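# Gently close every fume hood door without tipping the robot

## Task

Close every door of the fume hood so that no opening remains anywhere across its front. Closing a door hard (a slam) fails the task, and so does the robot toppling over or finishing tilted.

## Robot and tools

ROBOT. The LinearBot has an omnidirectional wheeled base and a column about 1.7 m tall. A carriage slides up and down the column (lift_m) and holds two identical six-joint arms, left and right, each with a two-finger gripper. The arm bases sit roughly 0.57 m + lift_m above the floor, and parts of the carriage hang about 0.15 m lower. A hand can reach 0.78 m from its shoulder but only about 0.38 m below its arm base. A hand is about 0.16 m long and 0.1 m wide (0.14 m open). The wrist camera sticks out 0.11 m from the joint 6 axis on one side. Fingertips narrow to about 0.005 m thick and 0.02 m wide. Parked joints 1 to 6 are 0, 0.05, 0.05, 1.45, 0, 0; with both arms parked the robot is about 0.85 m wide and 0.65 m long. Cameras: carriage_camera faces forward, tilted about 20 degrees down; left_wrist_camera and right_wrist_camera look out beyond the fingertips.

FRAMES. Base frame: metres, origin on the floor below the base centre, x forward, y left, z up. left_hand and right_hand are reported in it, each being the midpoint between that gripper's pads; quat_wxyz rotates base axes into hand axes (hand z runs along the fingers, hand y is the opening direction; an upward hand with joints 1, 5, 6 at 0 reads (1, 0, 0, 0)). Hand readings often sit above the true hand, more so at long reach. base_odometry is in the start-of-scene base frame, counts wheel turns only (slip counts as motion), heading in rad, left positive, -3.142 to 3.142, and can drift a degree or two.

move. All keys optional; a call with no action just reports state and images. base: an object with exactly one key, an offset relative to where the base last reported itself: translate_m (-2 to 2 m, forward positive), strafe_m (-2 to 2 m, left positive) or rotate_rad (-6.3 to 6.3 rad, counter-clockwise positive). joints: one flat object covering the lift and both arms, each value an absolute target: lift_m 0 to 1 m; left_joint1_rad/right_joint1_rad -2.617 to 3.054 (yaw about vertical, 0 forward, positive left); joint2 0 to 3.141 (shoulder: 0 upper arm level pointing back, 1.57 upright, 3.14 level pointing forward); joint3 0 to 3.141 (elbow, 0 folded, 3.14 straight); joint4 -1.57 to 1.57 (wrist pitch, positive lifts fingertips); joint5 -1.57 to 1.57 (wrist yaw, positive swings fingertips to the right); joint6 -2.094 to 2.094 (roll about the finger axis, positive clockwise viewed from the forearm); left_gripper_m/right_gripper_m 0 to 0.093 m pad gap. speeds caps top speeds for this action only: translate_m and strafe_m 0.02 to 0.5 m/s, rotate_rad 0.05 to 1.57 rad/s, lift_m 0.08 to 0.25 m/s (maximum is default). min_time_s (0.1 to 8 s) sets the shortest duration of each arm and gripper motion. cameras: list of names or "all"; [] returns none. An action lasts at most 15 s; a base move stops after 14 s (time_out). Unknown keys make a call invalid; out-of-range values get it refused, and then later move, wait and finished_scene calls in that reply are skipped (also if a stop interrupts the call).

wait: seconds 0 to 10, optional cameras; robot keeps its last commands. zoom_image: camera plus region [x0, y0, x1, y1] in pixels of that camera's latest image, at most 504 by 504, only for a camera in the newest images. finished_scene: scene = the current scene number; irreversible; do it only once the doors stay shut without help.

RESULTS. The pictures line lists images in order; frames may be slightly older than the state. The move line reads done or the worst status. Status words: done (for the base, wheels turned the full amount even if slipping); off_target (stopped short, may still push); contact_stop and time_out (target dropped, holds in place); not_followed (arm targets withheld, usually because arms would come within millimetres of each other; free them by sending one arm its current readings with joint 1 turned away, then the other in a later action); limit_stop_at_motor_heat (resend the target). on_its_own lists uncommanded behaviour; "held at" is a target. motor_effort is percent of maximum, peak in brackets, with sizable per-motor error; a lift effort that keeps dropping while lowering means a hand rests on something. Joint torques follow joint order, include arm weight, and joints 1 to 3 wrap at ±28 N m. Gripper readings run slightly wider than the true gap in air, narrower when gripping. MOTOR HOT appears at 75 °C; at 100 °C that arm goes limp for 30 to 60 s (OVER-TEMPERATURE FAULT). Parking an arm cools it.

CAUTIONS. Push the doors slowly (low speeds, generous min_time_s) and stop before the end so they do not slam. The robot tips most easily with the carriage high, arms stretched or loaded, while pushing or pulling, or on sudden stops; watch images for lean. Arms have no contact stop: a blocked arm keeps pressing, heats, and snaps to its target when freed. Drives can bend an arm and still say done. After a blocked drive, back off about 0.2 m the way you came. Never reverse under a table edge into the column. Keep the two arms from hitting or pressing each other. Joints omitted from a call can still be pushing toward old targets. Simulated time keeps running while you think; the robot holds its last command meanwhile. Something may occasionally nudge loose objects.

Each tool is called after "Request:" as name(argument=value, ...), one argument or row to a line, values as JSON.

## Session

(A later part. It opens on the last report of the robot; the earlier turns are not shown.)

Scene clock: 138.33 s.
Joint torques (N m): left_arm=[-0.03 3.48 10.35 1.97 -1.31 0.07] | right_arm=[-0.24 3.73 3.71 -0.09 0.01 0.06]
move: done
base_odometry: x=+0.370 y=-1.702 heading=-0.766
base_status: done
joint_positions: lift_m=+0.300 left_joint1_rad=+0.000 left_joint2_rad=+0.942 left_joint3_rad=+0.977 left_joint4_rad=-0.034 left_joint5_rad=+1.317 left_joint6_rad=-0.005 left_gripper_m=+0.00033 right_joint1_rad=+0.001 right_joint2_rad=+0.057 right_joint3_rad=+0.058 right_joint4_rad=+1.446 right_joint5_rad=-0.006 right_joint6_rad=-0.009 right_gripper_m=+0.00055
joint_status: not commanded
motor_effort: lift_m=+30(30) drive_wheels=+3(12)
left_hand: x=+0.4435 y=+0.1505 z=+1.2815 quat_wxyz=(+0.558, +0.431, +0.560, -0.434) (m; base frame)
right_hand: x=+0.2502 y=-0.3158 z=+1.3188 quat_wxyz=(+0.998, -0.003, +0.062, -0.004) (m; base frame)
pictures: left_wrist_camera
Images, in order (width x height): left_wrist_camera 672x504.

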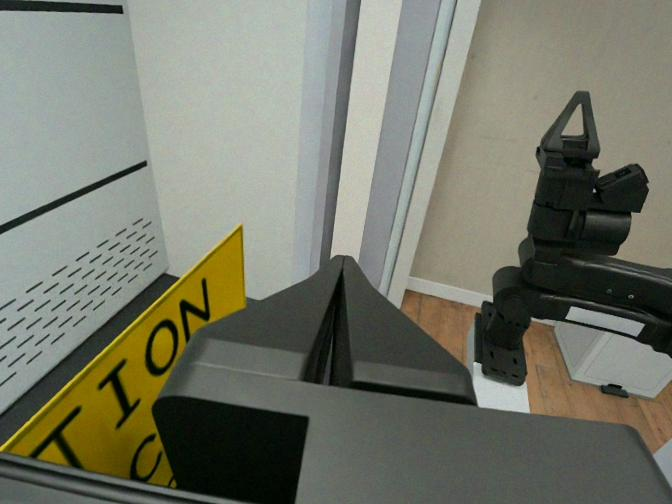

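Request:
move(
  base={"strafe_m": -0.1},
  speeds={"strafe_m": 0.05},
  cameras=["carriage_camera","left_wrist_camera"],
)

Request:
zoom_image(
  camera="left_wrist_camera",
  region=[200, 100, 500, 400],
)

Scene clock: 141.00 s.
Joint torques (N m): left_arm=[0.13 2.32 10.29 1.94 -0.85 0.08] | right_arm=[-0.29 3.54 3.66 -0.06 0.03 0.14]
move: done
base_odometry: x=+0.301 y=-1.774 heading=-0.766
base_status: done
joint_positions: lift_m=+0.300 left_joint1_rad=-0.002 left_joint2_rad=+0.952 left_joint3_rad=+0.977 left_joint4_rad=-0.023 left_joint5_rad=+1.277 left_joint6_rad=-0.005 left_gripper_m=+0.00033 right_joint1_rad=+0.001 right_joint2_rad=+0.057 right_joint3_rad=+0.058 right_joint4_rad=+1.446 right_joint5_rad=-0.006 right_joint6_rad=-0.009 right_gripper_m=+0.00055
joint_status: not commanded
motor_effort: lift_m=+29(30) drive_wheels=-2(9)
left_hand: x=+0.4526 y=+0.1519 z=+1.2807 quat_wxyz=(+0.567, +0.421, +0.568, -0.423) (m; base frame)
right_hand: x=+0.2502 y=-0.3158 z=+1.3188 quat_wxyz=(+0.998, -0.003, +0.062, -0.004) (m; base frame)
pictures: carriage_camera, left_wrist_camera
Images, in order (width x height): carriage_camera 672x504, left_wrist_camera 672x504.

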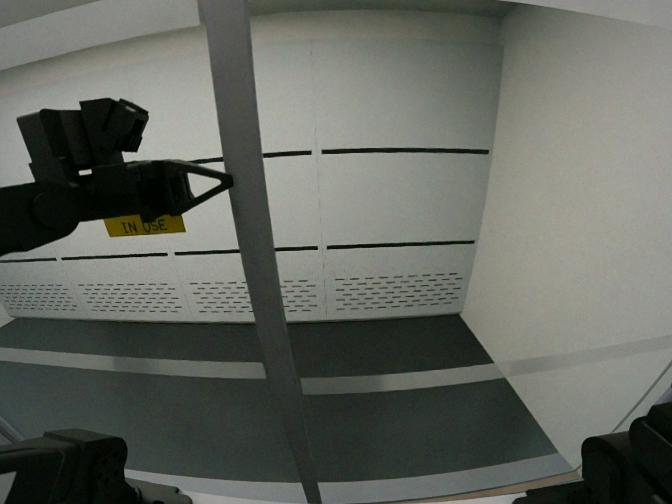

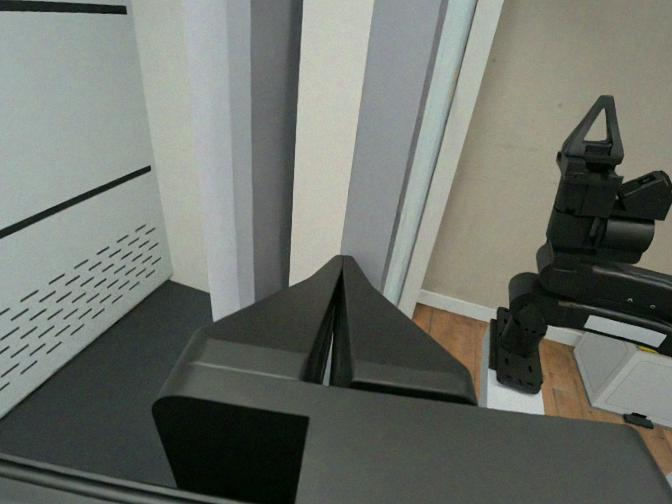

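Scaled by 1.680 from the camera's 672x504 image, which has a finer 960x720 frame.

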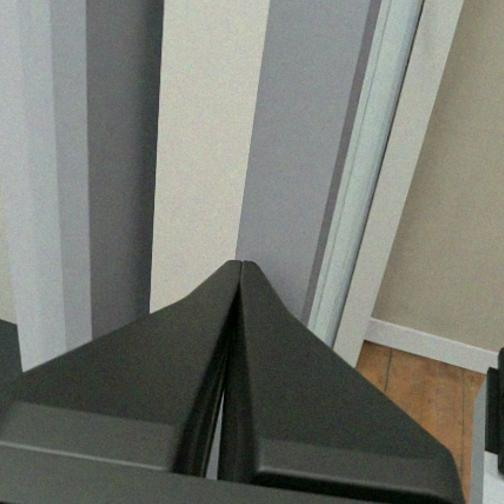

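Request:
move(
  base={"translate_m": -0.2},
  speeds={"translate_m": 0.15},
  cameras=[],
)

Request:
move(
  joints={"left_joint1_rad": 0, "left_joint2_rad": 1.0, "left_joint3_rad": 1.0, "left_joint4_rad": 0.0, "left_joint5_rad": 0.45, "left_joint6_rad": 0},
  cameras=[],
)

Request:
move(
  base={"translate_m": 0.06},
  speeds={"translate_m": 0.08},
  cameras=["carriage_camera","left_wrist_camera"],
)

Request:
zoom_image(
  camera="carriage_camera",
  region=[100, 80, 350, 230],
)

Scene clock: 144.23 s.
Joint torques (N m): left_arm=[0.28 -2.99 10.35 1.71 -0.17 0.08] | right_arm=[-0.31 3.29 3.73 -0.06 -0.01 0.11]
move: done
base_odometry: x=+0.157 y=-1.636 heading=-0.766
base_status: done
joint_positions: lift_m=+0.300 left_joint1_rad=-0.002 left_joint2_rad=+1.002 left_joint3_rad=+0.979 left_joint4_rad=-0.004 left_joint5_rad=+1.211 left_joint6_rad=-0.002 left_gripper_m=+0.00033 right_joint1_rad=+0.001 right_joint2_rad=+0.057 right_joint3_rad=+0.058 right_joint4_rad=+1.446 right_joint5_rad=-0.006 right_joint6_rad=-0.009 right_gripper_m=+0.00055
joint_status: not commanded
motor_effort: lift_m=+30(30) drive_wheels=+0(8)
left_hand: x=+0.4770 y=+0.1555 z=+1.2725 quat_wxyz=(+0.573, +0.397, +0.589, -0.409) (m; base frame)
right_hand: x=+0.2502 y=-0.3158 z=+1.3188 quat_wxyz=(+0.998, -0.003, +0.062, -0.004) (m; base frame)
pictures: none
No camera images: "cameras" was empty.

Scene clock: 145.73 s.
Joint torques (N m): left_arm=[0.03 -2.91 10.54 2.16 -0.12 0.08] | right_arm=[-0.21 3.49 3.64 -0.05 0.02 0.11]
move: done
base_odometry: x=+0.157 y=-1.636 heading=-0.766
base_status: not commanded
joint_positions: lift_m=+0.300 left_joint1_rad=-0.002 left_joint2_rad=+1.002 left_joint3_rad=+0.979 left_joint4_rad=-0.004 left_joint5_rad=+0.464 left_joint6_rad=-0.002 left_gripper_m=+0.00033 right_joint1_rad=+0.001 right_joint2_rad=+0.057 right_joint3_rad=+0.058 right_joint4_rad=+1.446 right_joint5_rad=-0.006 right_joint6_rad=-0.009 right_gripper_m=+0.00055
joint_status: all done
motor_effort: lift_m=+29(30) drive_wheels=-1(1)
left_hand: x=+0.5703 y=+0.2393 z=+1.2700 quat_wxyz=(+0.678, +0.160, +0.697, -0.166) (m; base frame)
right_hand: x=+0.2502 y=-0.3158 z=+1.3188 quat_wxyz=(+0.998, -0.003, +0.062, -0.004) (m; base frame)
pictures: none
No camera images: "cameras" was empty.

Scene clock: 147.10 s.
Joint torques (N m): left_arm=[0.08 -2.86 10.8 2.17 -0.16 0] | right_arm=[-0.29 3.43 3.75 -0.07 0.02 0.09]
move: done
base_odometry: x=+0.200 y=-1.677 heading=-0.766
base_status: done
joint_positions: lift_m=+0.300 left_joint1_rad=-0.002 left_joint2_rad=+1.002 left_joint3_rad=+0.979 left_joint4_rad=-0.004 left_joint5_rad=+0.462 left_joint6_rad=-0.002 left_gripper_m=+0.00033 right_joint1_rad=+0.001 right_joint2_rad=+0.057 right_joint3_rad=+0.058 right_joint4_rad=+1.446 right_joint5_rad=-0.006 right_joint6_rad=-0.009 right_gripper_m=+0.00055
joint_status: not commanded
motor_effort: lift_m=+30(30) drive_wheels=+0(8)
left_hand: x=+0.5705 y=+0.2397 z=+1.2699 quat_wxyz=(+0.679, +0.159, +0.698, -0.165) (m; base frame)
right_hand: x=+0.2502 y=-0.3158 z=+1.3188 quat_wxyz=(+0.998, -0.003, +0.062, -0.004) (m; base frame)
pictures: carriage_camera, left_wrist_camera
Images, in order (width x height): carriage_camera 672x504, left_wrist_camera 672x504.

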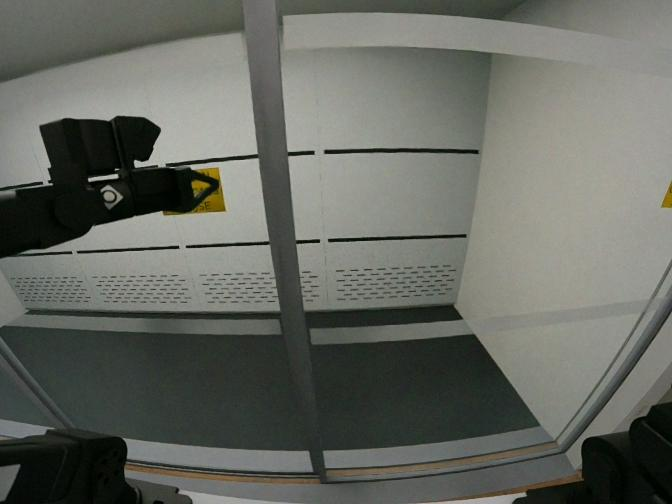

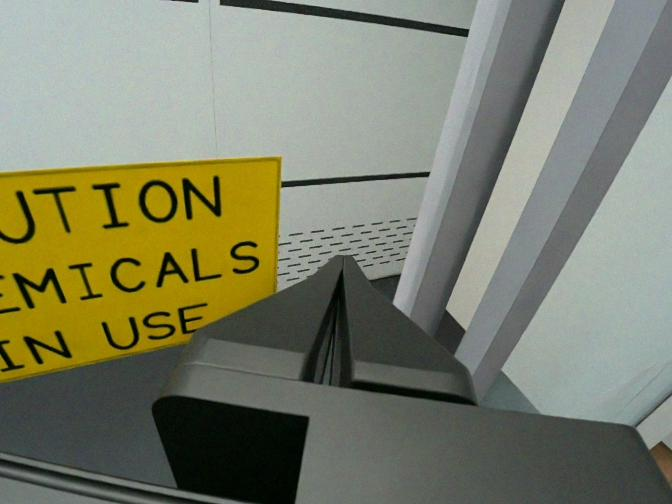

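Scaled by 2.016 from the camera's 672x504 image, which has a finer 960x720 frame.

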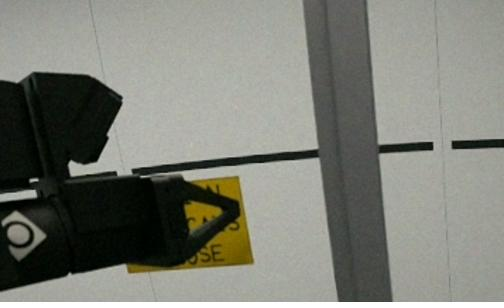

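Request:
move(
  base={"translate_m": 0.04},
  speeds={"translate_m": 0.05},
  cameras=[],
)

Request:
move(
  base={"translate_m": 0.02},
  speeds={"translate_m": 0.05},
  cameras=["left_wrist_camera"],
)

Scene clock: 148.67 s.
Joint torques (N m): left_arm=[0.06 -2.11 10.69 2.22 -0.17 0.09] | right_arm=[-0.25 3.49 3.69 -0.04 0.02 0.04]
move: done
base_odometry: x=+0.229 y=-1.705 heading=-0.766
base_status: done
joint_positions: lift_m=+0.300 left_joint1_rad=-0.002 left_joint2_rad=+0.994 left_joint3_rad=+0.979 left_joint4_rad=-0.010 left_joint5_rad=+0.468 left_joint6_rad=-0.002 left_gripper_m=+0.00033 right_joint1_rad=+0.001 right_joint2_rad=+0.057 right_joint3_rad=+0.058 right_joint4_rad=+1.446 right_joint5_rad=-0.006 right_joint6_rad=-0.009 right_gripper_m=+0.00055
joint_status: not commanded
motor_effort: lift_m=+30(30) drive_wheels=-1(10)
left_hand: x=+0.5679 y=+0.2386 z=+1.2711 quat_wxyz=(+0.679, +0.162, +0.697, -0.167) (m; base frame)
right_hand: x=+0.2502 y=-0.3158 z=+1.3188 quat_wxyz=(+0.998, -0.003, +0.062, -0.004) (m; base frame)
pictures: none
No camera images: "cameras" was empty.

Scene clock: 149.57 s.
Joint torques (N m): left_arm=[0.16 1.73 10.65 2.57 -1.03 0.03] | right_arm=[-0.2 3.48 3.82 -0.06 0.08 0.11]
move: done
base_odometry: x=+0.243 y=-1.719 heading=-0.766
base_status: done
joint_positions: lift_m=+0.300 left_joint1_rad=-0.002 left_joint2_rad=+0.957 left_joint3_rad=+0.979 left_joint4_rad=-0.042 left_joint5_rad=+0.536 left_joint6_rad=-0.002 left_gripper_m=+0.00033 right_joint1_rad=+0.001 right_joint2_rad=+0.057 right_joint3_rad=+0.058 right_joint4_rad=+1.446 right_joint5_rad=-0.006 right_joint6_rad=-0.009 right_gripper_m=+0.00055
joint_status: not commanded
motor_effort: lift_m=+29(30) drive_wheels=-2(10)
left_hand: x=+0.5519 y=+0.2284 z=+1.2759 quat_wxyz=(+0.674, +0.185, +0.689, -0.191) (m; base frame)
right_hand: x=+0.2502 y=-0.3158 z=+1.3188 quat_wxyz=(+0.998, -0.003, +0.062, -0.004) (m; base frame)
pictures: left_wrist_camera
Images, in order (width x height): left_wrist_camera 672x504.

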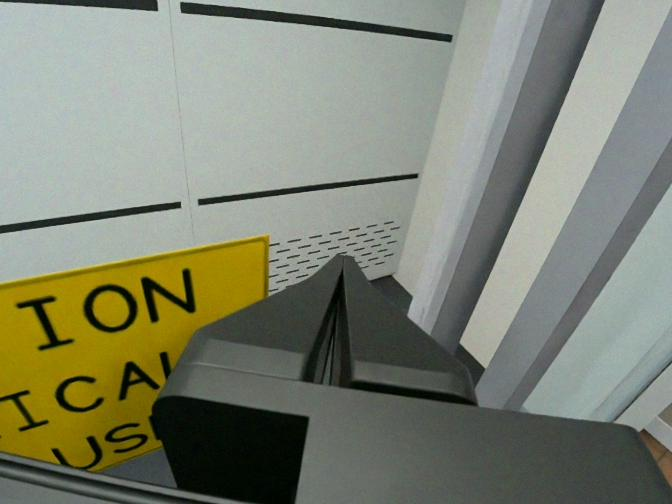

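Request:
move(
  base={"strafe_m": -0.08},
  speeds={"strafe_m": 0.04},
  cameras=["left_wrist_camera"],
)

Scene clock: 152.23 s.
Joint torques (N m): left_arm=[-2.37 3.78 10.45 2.78 -0.08 0.08] | right_arm=[-0.36 3.43 3.62 -0.07 0.01 0.1]
move: done
base_odometry: x=+0.188 y=-1.776 heading=-0.766
base_status: done
joint_positions: lift_m=+0.300 left_joint1_rad=+0.023 left_joint2_rad=+0.935 left_joint3_rad=+0.979 left_joint4_rad=-0.060 left_joint5_rad=+0.455 left_joint6_rad=-0.002 left_gripper_m=+0.00033 right_joint1_rad=+0.001 right_joint2_rad=+0.057 right_joint3_rad=+0.058 right_joint4_rad=+1.446 right_joint5_rad=-0.006 right_joint6_rad=-0.009 right_gripper_m=+0.00055
joint_status: not commanded
motor_effort: lift_m=+30(30) drive_wheels=+1(7)
left_hand: x=+0.5542 y=+0.2492 z=+1.2786 quat_wxyz=(+0.685, +0.149, +0.697, -0.153) (m; base frame)
right_hand: x=+0.2502 y=-0.3158 z=+1.3188 quat_wxyz=(+0.998, -0.003, +0.062, -0.004) (m; base frame)
pictures: left_wrist_camera
Images, in order (width x height): left_wrist_camera 672x504.

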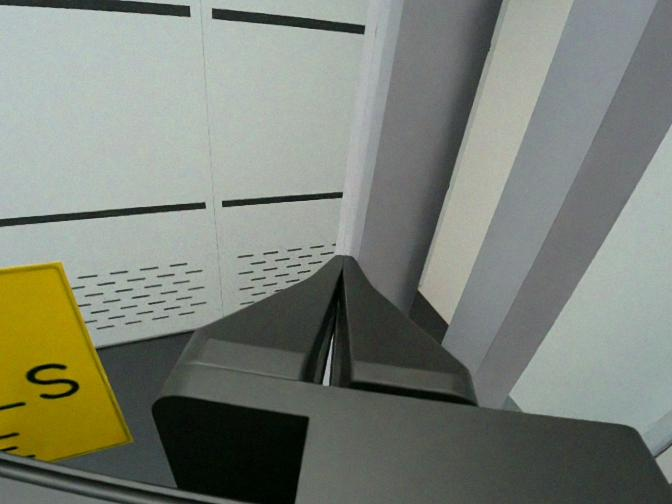

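Request:
move(
  base={"strafe_m": -0.04},
  speeds={"strafe_m": 0.04},
  cameras=["left_wrist_camera"],
)

Request:
move(
  base={"strafe_m": -0.02},
  speeds={"strafe_m": 0.04},
  cameras=["left_wrist_camera"],
)

Scene clock: 153.93 s.
Joint torques (N m): left_arm=[-5.15 7.02 10.39 3.34 1.74 0.06] | right_arm=[-0.4 3.4 3.63 -0.06 -0.01 0.1]
move: done
base_odometry: x=+0.160 y=-1.805 heading=-0.765
base_status: done
joint_positions: lift_m=+0.300 left_joint1_rad=+0.056 left_joint2_rad=+0.900 left_joint3_rad=+0.979 left_joint4_rad=-0.107 left_joint5_rad=+0.292 left_joint6_rad=-0.002 left_gripper_m=+0.00033 right_joint1_rad=+0.001 right_joint2_rad=+0.057 right_joint3_rad=+0.058 right_joint4_rad=+1.446 right_joint5_rad=-0.006 right_joint6_rad=-0.009 right_gripper_m=+0.00055
joint_status: not commanded
motor_effort: lift_m=+30(30) drive_wheels=+3(10)
left_hand: x=+0.5550 y=+0.2860 z=+1.2783 quat_wxyz=(+0.692, +0.081, +0.712, -0.086) (m; base frame)
right_hand: x=+0.2502 y=-0.3158 z=+1.3188 quat_wxyz=(+0.998, -0.003, +0.062, -0.004) (m; base frame)
pictures: left_wrist_camera
Images, in order (width x height): left_wrist_camera 672x504.

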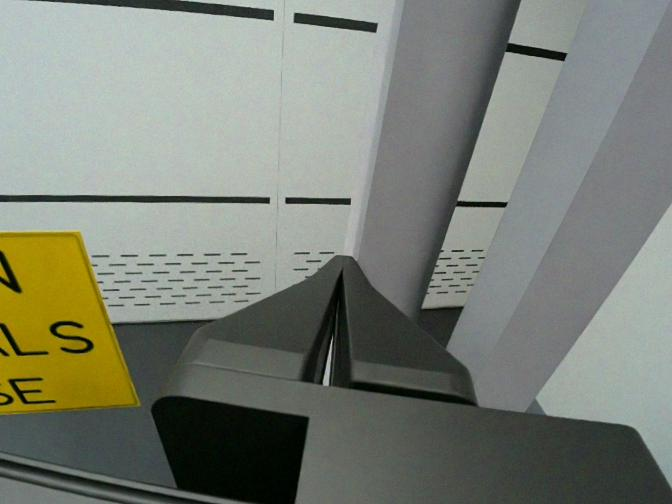

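Scene clock: 154.97 s.
Joint torques (N m): left_arm=[-6.08 7.97 10.48 3.43 2.78 0.04] | right_arm=[-0.24 3.52 3.71 -0.05 0.01 0.12]
move: done
base_odometry: x=+0.146 y=-1.819 heading=-0.765
base_status: done
joint_positions: lift_m=+0.300 left_joint1_rad=+0.067 left_joint2_rad=+0.892 left_joint3_rad=+0.979 left_joint4_rad=-0.117 left_joint5_rad=+0.205 left_joint6_rad=-0.002 left_gripper_m=+0.00033 right_joint1_rad=+0.001 right_joint2_rad=+0.057 right_joint3_rad=+0.058 right_joint4_rad=+1.446 right_joint5_rad=-0.006 right_joint6_rad=-0.009 right_gripper_m=+0.00055
joint_status: not commanded
motor_effort: lift_m=+30(30) drive_wheels=+3(10)
left_hand: x=+0.5556 y=+0.3045 z=+1.2784 quat_wxyz=(+0.694, +0.047, +0.716, -0.051) (m; base frame)
right_hand: x=+0.2502 y=-0.3158 z=+1.3188 quat_wxyz=(+0.998, -0.003, +0.062, -0.004) (m; base frame)
pictures: left_wrist_camera
Images, in order (width x height): left_wrist_camera 672x504.

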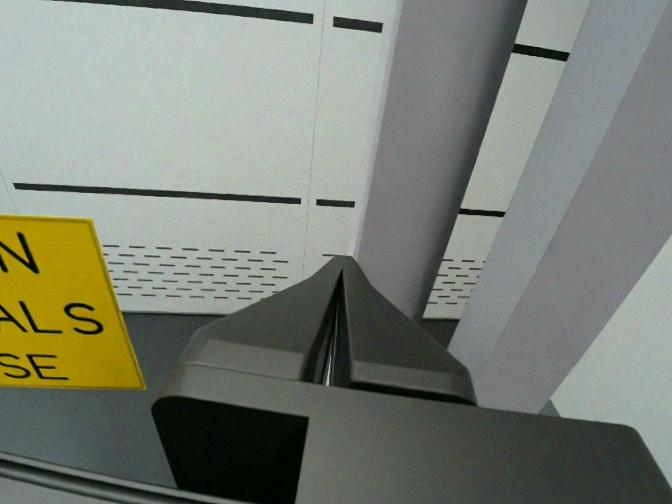

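Request:
move(
  base={"translate_m": -0.015},
  speeds={"translate_m": 0.04},
  cameras=[],
)

Request:
move(
  base={"strafe_m": -0.03},
  speeds={"strafe_m": 0.04},
  cameras=["carriage_camera","left_wrist_camera"],
)

Scene clock: 155.97 s.
Joint torques (N m): left_arm=[-5.96 2.84 10.48 2.71 2.56 0.04] | right_arm=[-0.21 3.52 3.66 -0.06 0.04 0.07]
move: done
base_odometry: x=+0.135 y=-1.809 heading=-0.765
base_status: done
joint_positions: lift_m=+0.300 left_joint1_rad=+0.067 left_joint2_rad=+0.944 left_joint3_rad=+0.979 left_joint4_rad=-0.046 left_joint5_rad=+0.220 left_joint6_rad=-0.002 left_gripper_m=+0.00032 right_joint1_rad=+0.001 right_joint2_rad=+0.057 right_joint3_rad=+0.058 right_joint4_rad=+1.447 right_joint5_rad=-0.006 right_joint6_rad=-0.009 right_gripper_m=+0.00055
joint_status: not commanded
motor_effort: lift_m=+30(30) drive_wheels=-3(7)
left_hand: x=+0.5701 y=+0.3030 z=+1.2790 quat_wxyz=(+0.701, +0.053, +0.709, -0.055) (m; base frame)
right_hand: x=+0.2501 y=-0.3158 z=+1.3188 quat_wxyz=(+0.998, -0.003, +0.061, -0.004) (m; base frame)
pictures: none
No camera images: "cameras" was empty.

Scene clock: 157.27 s.
Joint torques (N m): left_arm=[-7.36 2.97 10.52 2.68 3.91 0.04] | right_arm=[-0.31 3.44 3.78 -0.09 0 0.08]
move: done
base_odometry: x=+0.114 y=-1.830 heading=-0.764
base_status: done
joint_positions: lift_m=+0.300 left_joint1_rad=+0.083 left_joint2_rad=+0.942 left_joint3_rad=+0.979 left_joint4_rad=-0.047 left_joint5_rad=+0.095 left_joint6_rad=-0.002 left_gripper_m=+0.00032 right_joint1_rad=+0.001 right_joint2_rad=+0.057 right_joint3_rad=+0.058 right_joint4_rad=+1.447 right_joint5_rad=-0.006 right_joint6_rad=-0.009 right_gripper_m=+0.00055
joint_status: not commanded
motor_effort: lift_m=+30(30) drive_wheels=+3(9)
left_hand: x=+0.5713 y=+0.3298 z=+1.2791 quat_wxyz=(+0.703, +0.003, +0.711, -0.005) (m; base frame)
right_hand: x=+0.2501 y=-0.3158 z=+1.3188 quat_wxyz=(+0.998, -0.003, +0.061, -0.004) (m; base frame)
pictures: carriage_camera, left_wrist_camera
Images, in order (width x height): carriage_camera 672x504, left_wrist_camera 672x504.

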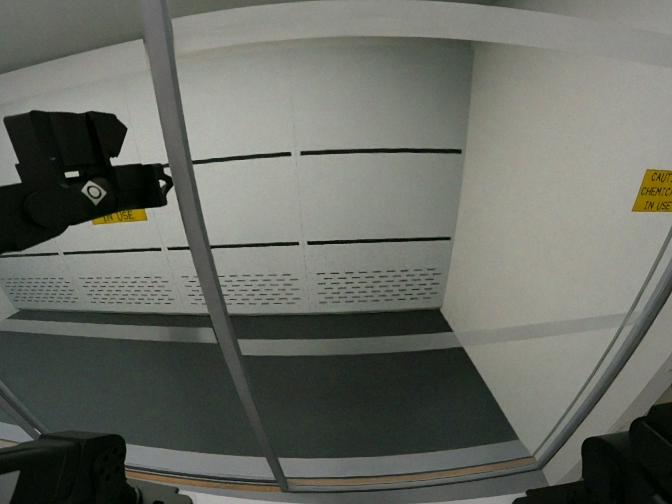

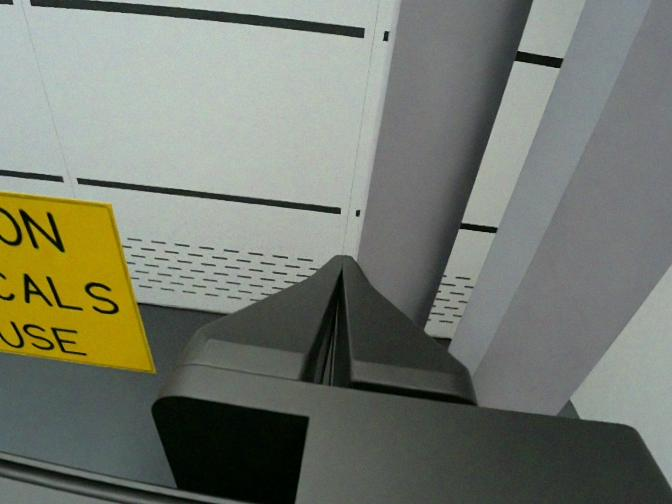

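Request:
move(
  joints={"left_joint5_rad": 0.65},
  min_time_s=2,
  cameras=["left_wrist_camera"],
)

Scene clock: 159.73 s.
Joint torques (N m): left_arm=[-9.5 2.86 10.65 2.68 5.6 0.02] | right_arm=[-0.23 3.51 3.77 -0.09 0.01 0.07]
move: off_target
base_odometry: x=+0.114 y=-1.830 heading=-0.764
base_status: not commanded
joint_positions: lift_m=+0.300 left_joint1_rad=+0.105 left_joint2_rad=+0.942 left_joint3_rad=+0.979 left_joint4_rad=-0.046 left_joint5_rad=+0.148 left_joint6_rad=-0.002 left_gripper_m=+0.00032 right_joint1_rad=+0.001 right_joint2_rad=+0.057 right_joint3_rad=+0.058 right_joint4_rad=+1.447 right_joint5_rad=-0.006 right_joint6_rad=-0.009 right_gripper_m=+0.00055
joint_status: left_joint5_rad off_target (ended at +0.148, target +0.650)
motor_effort: lift_m=+30(30) drive_wheels=+3(3)
left_hand: x=+0.5709 y=+0.3285 z=+1.2795 quat_wxyz=(+0.704, +0.014, +0.710, -0.016) (m; base frame)
right_hand: x=+0.2501 y=-0.3158 z=+1.3188 quat_wxyz=(+0.998, -0.003, +0.061, -0.004) (m; base frame)
pictures: left_wrist_camera
Images, in order (width x height): left_wrist_camera 672x504.

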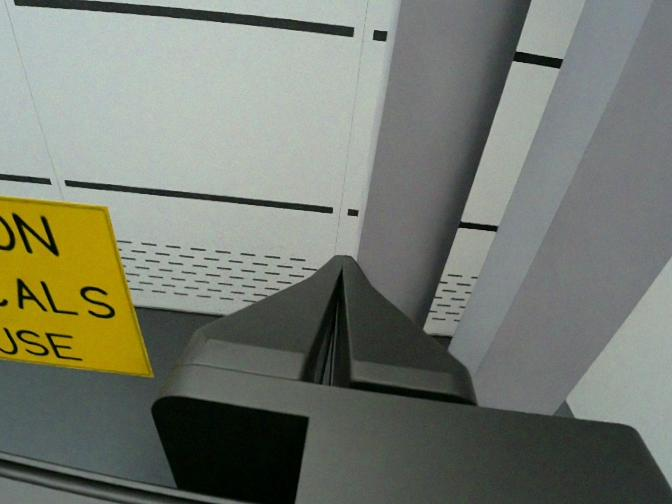

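Request:
move(
  base={"strafe_m": -0.03},
  speeds={"strafe_m": 0.03},
  cameras=["left_wrist_camera"],
)

Scene clock: 161.40 s.
Joint torques (N m): left_arm=[-11.45 2.18 10.67 2.58 5.24 0.02] | right_arm=[-0.08 3.67 3.79 -0.07 0 0.07]
move: done
base_odometry: x=+0.094 y=-1.851 heading=-0.764
base_status: done
joint_positions: lift_m=+0.300 left_joint1_rad=+0.128 left_joint2_rad=+0.950 left_joint3_rad=+0.979 left_joint4_rad=-0.035 left_joint5_rad=+0.182 left_joint6_rad=+0.002 left_gripper_m=+0.00025 right_joint1_rad=+0.001 right_joint2_rad=+0.057 right_joint3_rad=+0.058 right_joint4_rad=+1.447 right_joint5_rad=-0.006 right_joint6_rad=-0.009 right_gripper_m=+0.00055
joint_status: not commanded
on_its_own: left_joint5_rad moved +0.034 toward your old target +0.650
motor_effort: lift_m=+30(30) drive_wheels=+6(12)
left_hand: x=+0.5724 y=+0.3309 z=+1.2796 quat_wxyz=(+0.705, +0.019, +0.709, -0.019) (m; base frame)
right_hand: x=+0.2501 y=-0.3158 z=+1.3188 quat_wxyz=(+0.998, -0.003, +0.061, -0.004) (m; base frame)
pictures: left_wrist_camera
Images, in order (width x height): left_wrist_camera 672x504.

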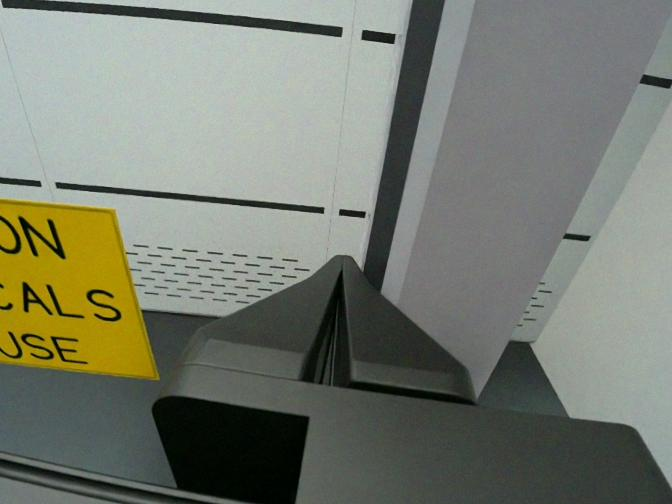

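Request:
move(
  base={"strafe_m": 0.07},
  speeds={"strafe_m": 0.06},
  cameras=["left_wrist_camera"],
)

Request:
move(
  base={"translate_m": -0.35},
  speeds={"translate_m": 0.2},
  cameras=[],
)

Request:
move(
  base={"strafe_m": 0.2},
  joints={"left_joint1_rad": 0, "left_joint2_rad": 0.05, "left_joint3_rad": 0.05, "left_joint4_rad": 1.45, "left_joint5_rad": 0, "left_joint6_rad": 0},
  min_time_s=1.5,
  cameras=["carriage_camera"],
)

Request:
zoom_image(
  camera="carriage_camera",
  region=[270, 0, 420, 150],
)

Request:
zoom_image(
  camera="carriage_camera",
  region=[270, 300, 420, 450],
)

Request:
move(
  base={"strafe_m": 0.98},
  cameras=["carriage_camera"],
)

Request:
zoom_image(
  camera="carriage_camera",
  region=[270, 0, 420, 150],
)

Request:
zoom_image(
  camera="carriage_camera",
  region=[270, 300, 420, 450],
)

Scene clock: 163.63 s.
Joint torques (N m): left_arm=[-5.15 -1.61 10.59 1.78 2.21 0.02] | right_arm=[-0.4 3.54 3.79 -0.07 -0.02 0.1]
move: done
base_odometry: x=+0.142 y=-1.801 heading=-0.764
base_status: done
joint_positions: lift_m=+0.300 left_joint1_rad=+0.056 left_joint2_rad=+0.988 left_joint3_rad=+0.979 left_joint4_rad=+0.026 left_joint5_rad=+0.454 left_joint6_rad=+0.002 left_gripper_m=+0.00024 right_joint1_rad=+0.001 right_joint2_rad=+0.057 right_joint3_rad=+0.058 right_joint4_rad=+1.447 right_joint5_rad=-0.006 right_joint6_rad=-0.009 right_gripper_m=+0.00055
joint_status: not commanded
on_its_own: left_joint5_rad moved +0.273 toward your old target +0.650
motor_effort: lift_m=+30(30) drive_wheels=+0(10)
left_hand: x=+0.5710 y=+0.2609 z=+1.2813 quat_wxyz=(+0.699, +0.142, +0.687, -0.138) (m; base frame)
right_hand: x=+0.2502 y=-0.3158 z=+1.3187 quat_wxyz=(+0.998, -0.003, +0.061, -0.004) (m; base frame)
pictures: left_wrist_camera
Images, in order (width x height): left_wrist_camera 672x504.

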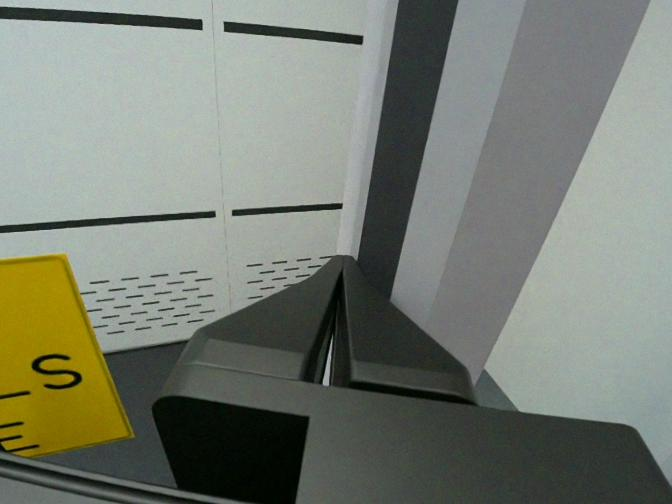

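Scene clock: 166.57 s.
Joint torques (N m): left_arm=[-0.29 -3.11 10.63 1.95 0.1 0] | right_arm=[-0.42 3.38 3.71 -0.09 0 0.11]
move: done
base_odometry: x=-0.111 y=-1.559 heading=-0.764
base_status: done
joint_positions: lift_m=+0.300 left_joint1_rad=+0.003 left_joint2_rad=+1.008 left_joint3_rad=+0.979 left_joint4_rad=+0.004 left_joint5_rad=+0.639 left_joint6_rad=+0.002 left_gripper_m=+0.00024 right_joint1_rad=+0.001 right_joint2_rad=+0.057 right_joint3_rad=+0.058 right_joint4_rad=+1.447 right_joint5_rad=-0.006 right_joint6_rad=-0.009 right_gripper_m=+0.00055
joint_status: not commanded
on_its_own: left_joint5_rad moved +0.185 to your old target +0.650
motor_effort: lift_m=+30(30) drive_wheels=-1(11)
left_hand: x=+0.5567 y=+0.2154 z=+1.2701 quat_wxyz=(+0.663, +0.219, +0.680, -0.223) (m; base frame)
right_hand: x=+0.2502 y=-0.3158 z=+1.3187 quat_wxyz=(+0.998, -0.003, +0.061, -0.004) (m; base frame)
pictures: none
No camera images: "cameras" was empty.

Scene clock: 168.70 s.
Joint torques (N m): left_arm=[-0.4 2.86 5.01 0.09 -0.21 -0.03] | right_arm=[-0.24 3.47 3.73 -0.04 0.01 0.1]
move: done
base_odometry: x=+0.027 y=-1.415 heading=-0.763
base_status: done
joint_positions: lift_m=+0.300 left_joint1_rad=+0.002 left_joint2_rad=+0.054 left_joint3_rad=+0.063 left_joint4_rad=+1.434 left_joint5_rad=+0.013 left_joint6_rad=+0.002 left_gripper_m=+0.00024 right_joint1_rad=+0.001 right_joint2_rad=+0.057 right_joint3_rad=+0.058 right_joint4_rad=+1.447 right_joint5_rad=-0.005 right_joint6_rad=-0.009 right_gripper_m=+0.00055
joint_status: all done
motor_effort: lift_m=+30(30) drive_wheels=-2(8)
left_hand: x=+0.2508 y=+0.3148 z=+1.3198 quat_wxyz=(+0.998, +0.006, +0.064, +0.002) (m; base frame)
right_hand: x=+0.2502 y=-0.3159 z=+1.3187 quat_wxyz=(+0.998, -0.003, +0.061, -0.004) (m; base frame)
pictures: carriage_camera
Images, in order (width x height): carriage_camera 672x504.

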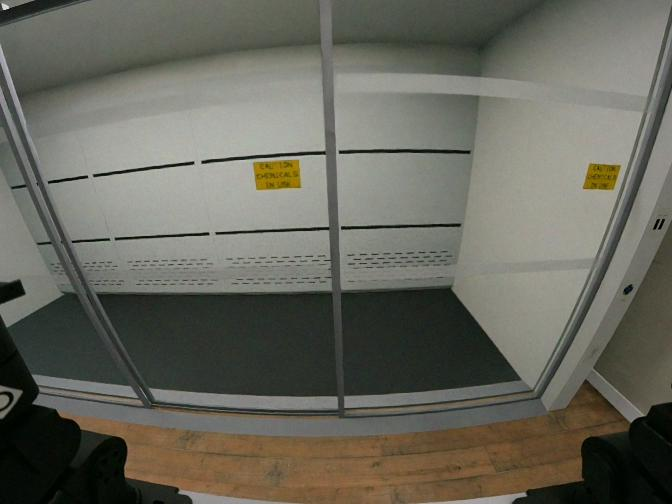

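Scaled by 3.360 from the camera's 672x504 image, which has a finer 960x720 frame.

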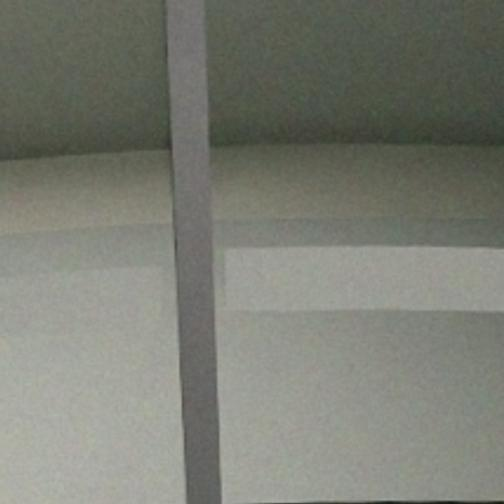

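Scaled by 3.360 from the camera's 672x504 image, which has a finer 960x720 frame.

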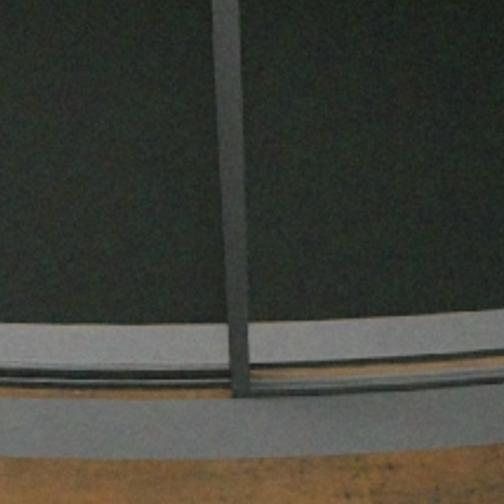

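Scene clock: 173.03 s.
Joint torques (N m): left_arm=[-0.06 2.99 4.94 0.09 -0.15 0] | right_arm=[-0.17 3.59 3.69 -0.06 0.02 0.08]
move: done
base_odometry: x=+0.704 y=-0.706 heading=-0.763
base_status: done
joint_positions: lift_m=+0.300 left_joint1_rad=+0.001 left_joint2_rad=+0.054 left_joint3_rad=+0.063 left_joint4_rad=+1.437 left_joint5_rad=+0.010 left_joint6_rad=+0.002 left_gripper_m=+0.00024 right_joint1_rad=+0.001 right_joint2_rad=+0.057 right_joint3_rad=+0.058 right_joint4_rad=+1.447 right_joint5_rad=-0.005 right_joint6_rad=-0.009 right_gripper_m=+0.00055
joint_status: not commanded
motor_effort: lift_m=+30(30) drive_wheels=-2(10)
left_hand: x=+0.2502 y=+0.3153 z=+1.3198 quat_wxyz=(+0.998, +0.005, +0.062, +0.001) (m; base frame)
right_hand: x=+0.2502 y=-0.3159 z=+1.3187 quat_wxyz=(+0.998, -0.003, +0.061, -0.004) (m; base frame)
pictures: carriage_camera
Images, in order (width x height): carriage_camera 672x504.

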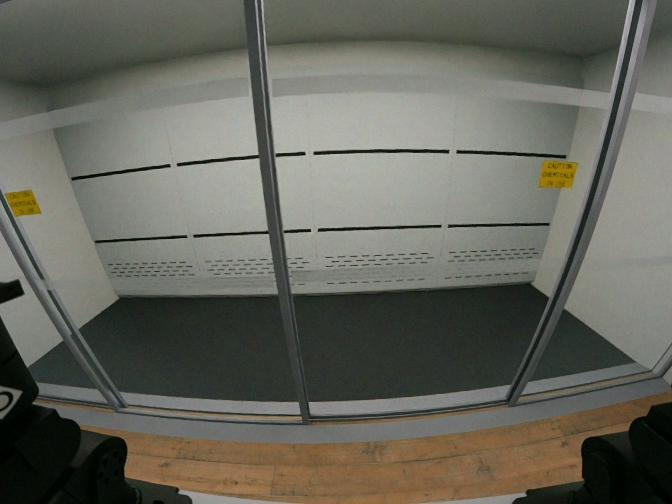

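Scaled by 3.360 from the camera's 672x504 image, which has a finer 960x720 frame.

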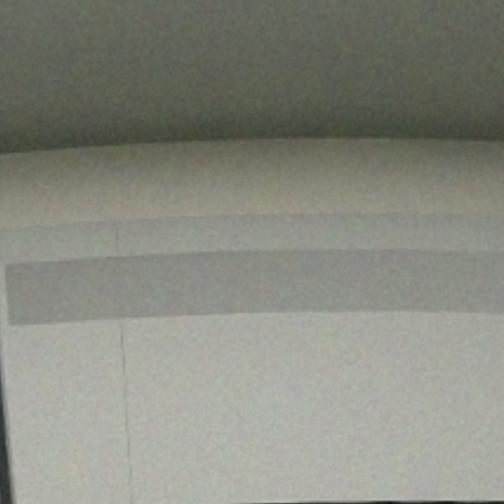

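Scaled by 3.360 from the camera's 672x504 image, which has a finer 960x720 frame.

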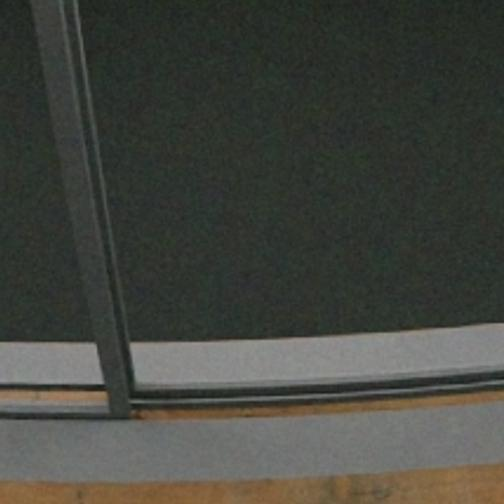

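Request:
move(
  base={"strafe_m": -1.9},
  cameras=["carriage_camera"],
)

Request:
zoom_image(
  camera="carriage_camera",
  region=[340, 300, 460, 420],
)

Request:
zoom_image(
  camera="carriage_camera",
  region=[340, 60, 490, 210],
)

Scene clock: 179.57 s.
Joint torques (N m): left_arm=[-0.2 3.15 5.15 -0.01 -0.1 -0.02] | right_arm=[-0.32 3.54 3.69 -0.08 -0.01 0.11]
move: done
base_odometry: x=-0.609 y=-2.079 heading=-0.763
base_status: done
joint_positions: lift_m=+0.300 left_joint1_rad=+0.001 left_joint2_rad=+0.054 left_joint3_rad=+0.063 left_joint4_rad=+1.441 left_joint5_rad=+0.008 left_joint6_rad=+0.002 left_gripper_m=+0.00024 right_joint1_rad=+0.001 right_joint2_rad=+0.057 right_joint3_rad=+0.058 right_joint4_rad=+1.448 right_joint5_rad=-0.005 right_joint6_rad=-0.009 right_gripper_m=+0.00055
joint_status: not commanded
motor_effort: lift_m=+30(30) drive_wheels=-2(10)
left_hand: x=+0.2492 y=+0.3154 z=+1.3200 quat_wxyz=(+0.998, +0.004, +0.061, +0.001) (m; base frame)
right_hand: x=+0.2501 y=-0.3159 z=+1.3187 quat_wxyz=(+0.998, -0.003, +0.061, -0.004) (m; base frame)
pictures: carriage_camera
Images, in order (width x height): carriage_camera 672x504.

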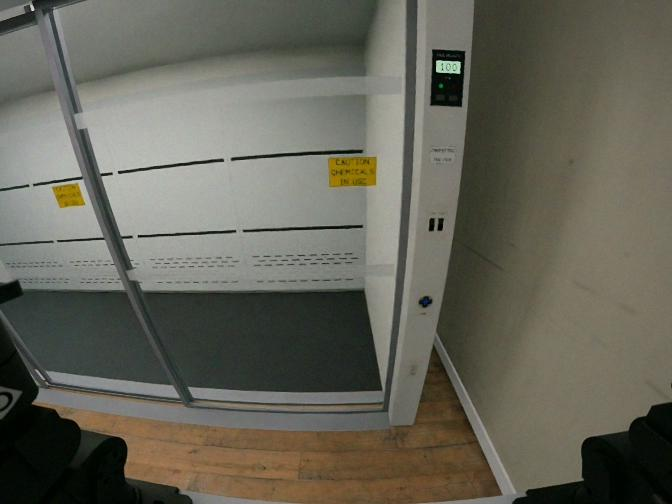

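Scaled by 4.200 from the camera's 672x504 image, which has a finer 960x720 frame.

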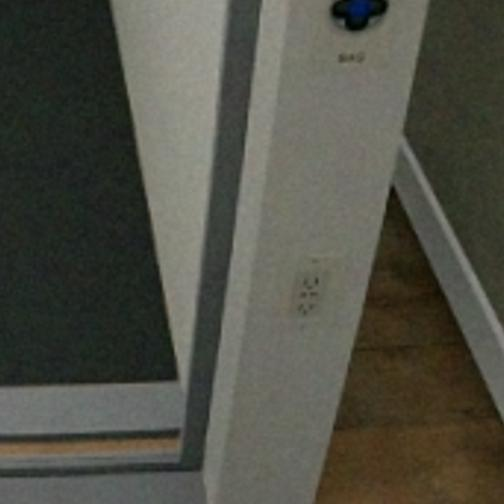

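Scaled by 3.360 from the camera's 672x504 image, which has a finer 960x720 frame.

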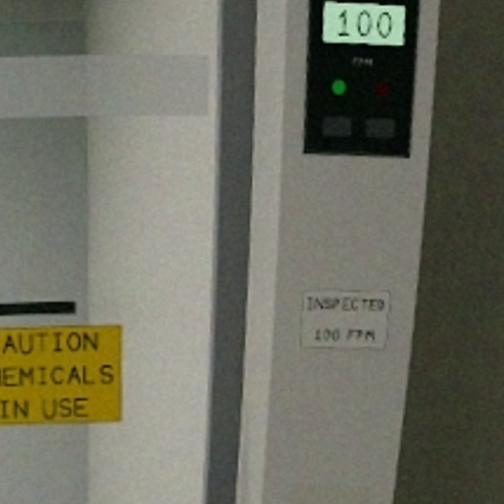

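Request:
move(
  base={"strafe_m": 2.0},
  cameras=[],
)

Request:
move(
  base={"strafe_m": 1.6},
  cameras=["carriage_camera"],
)

Request:
zoom_image(
  camera="carriage_camera",
  region=[180, 300, 330, 450],
)

Request:
zoom_image(
  camera="carriage_camera",
  region=[180, 60, 330, 210],
)

Request:
zoom_image(
  camera="carriage_camera",
  region=[400, 60, 600, 260],
)

Scene clock: 188.70 s.
Joint torques (N m): left_arm=[-0.09 3.02 5.09 0 -0.15 -0.01] | right_arm=[-0.12 3.56 3.66 -0.03 0.06 0.05]
move: done
base_odometry: x=+0.773 y=-0.633 heading=-0.763
base_status: done
joint_positions: lift_m=+0.300 left_joint1_rad=+0.001 left_joint2_rad=+0.054 left_joint3_rad=+0.061 left_joint4_rad=+1.442 left_joint5_rad=+0.008 left_joint6_rad=+0.002 left_gripper_m=+0.00024 right_joint1_rad=+0.001 right_joint2_rad=+0.056 right_joint3_rad=+0.058 right_joint4_rad=+1.449 right_joint5_rad=-0.005 right_joint6_rad=-0.009 right_gripper_m=+0.00055
joint_status: not commanded
motor_effort: lift_m=+30(30) drive_wheels=-1(10)
left_hand: x=+0.2496 y=+0.3154 z=+1.3194 quat_wxyz=(+0.998, +0.004, +0.061, +0.001) (m; base frame)
right_hand: x=+0.2496 y=-0.3159 z=+1.3187 quat_wxyz=(+0.998, -0.003, +0.060, -0.004) (m; base frame)
pictures: none
No camera images: "cameras" was empty.

Scene clock: 194.27 s.
Joint torques (N m): left_arm=[-0.34 3.14 5.05 0 -0.13 0.03] | right_arm=[-0.17 3.49 3.63 -0.11 0.03 0.11]
move: done
base_odometry: x=+1.878 y=+0.524 heading=-0.763
base_status: done
joint_positions: lift_m=+0.300 left_joint1_rad=+0.001 left_joint2_rad=+0.054 left_joint3_rad=+0.061 left_joint4_rad=+1.442 left_joint5_rad=+0.008 left_joint6_rad=+0.002 left_gripper_m=+0.00024 right_joint1_rad=+0.001 right_joint2_rad=+0.056 right_joint3_rad=+0.058 right_joint4_rad=+1.449 right_joint5_rad=-0.005 right_joint6_rad=-0.009 right_gripper_m=+0.00055
joint_status: not commanded
motor_effort: lift_m=+30(30) drive_wheels=-2(12)
left_hand: x=+0.2496 y=+0.3155 z=+1.3194 quat_wxyz=(+0.998, +0.004, +0.061, +0.001) (m; base frame)
right_hand: x=+0.2496 y=-0.3159 z=+1.3187 quat_wxyz=(+0.998, -0.003, +0.060, -0.004) (m; base frame)
pictures: carriage_camera
Images, in order (width x height): carriage_camera 672x504.

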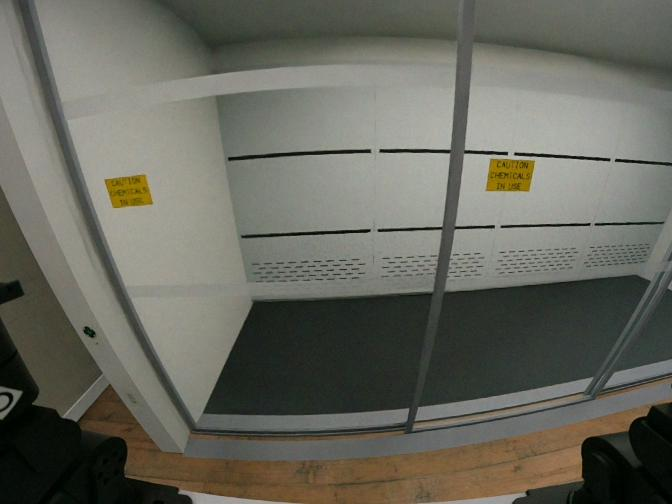

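Scaled by 3.360 from the camera's 672x504 image, which has a finer 960x720 frame.

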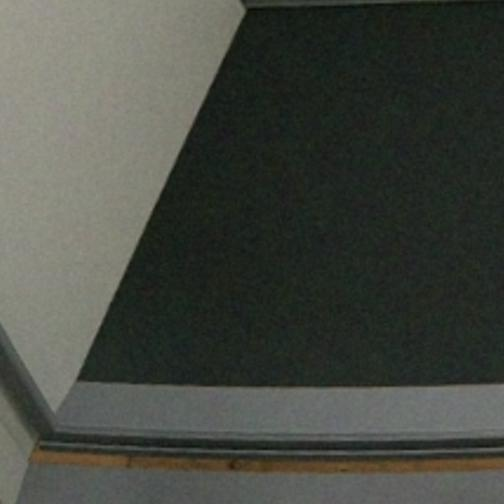

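Scaled by 3.360 from the camera's 672x504 image, which has a finer 960x720 frame.

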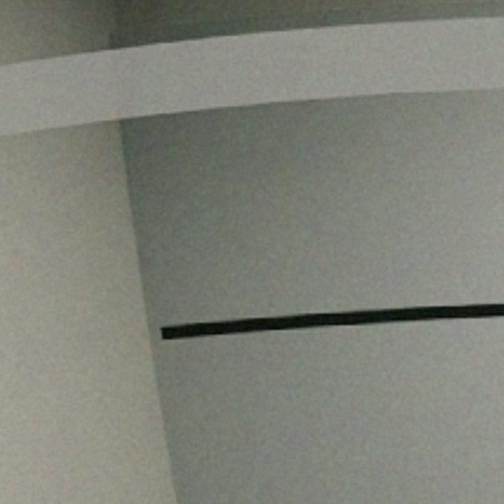

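Scaled by 2.520 from the camera's 672x504 image, which has a finer 960x720 frame.

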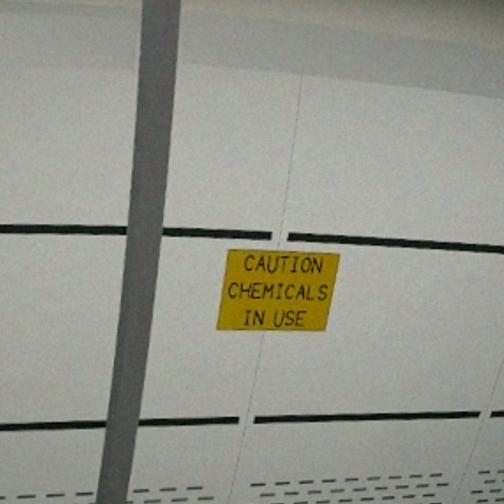

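Request:
finished_scene(
  scene=2,
  done=true,
)

The scene is finished: the task was done.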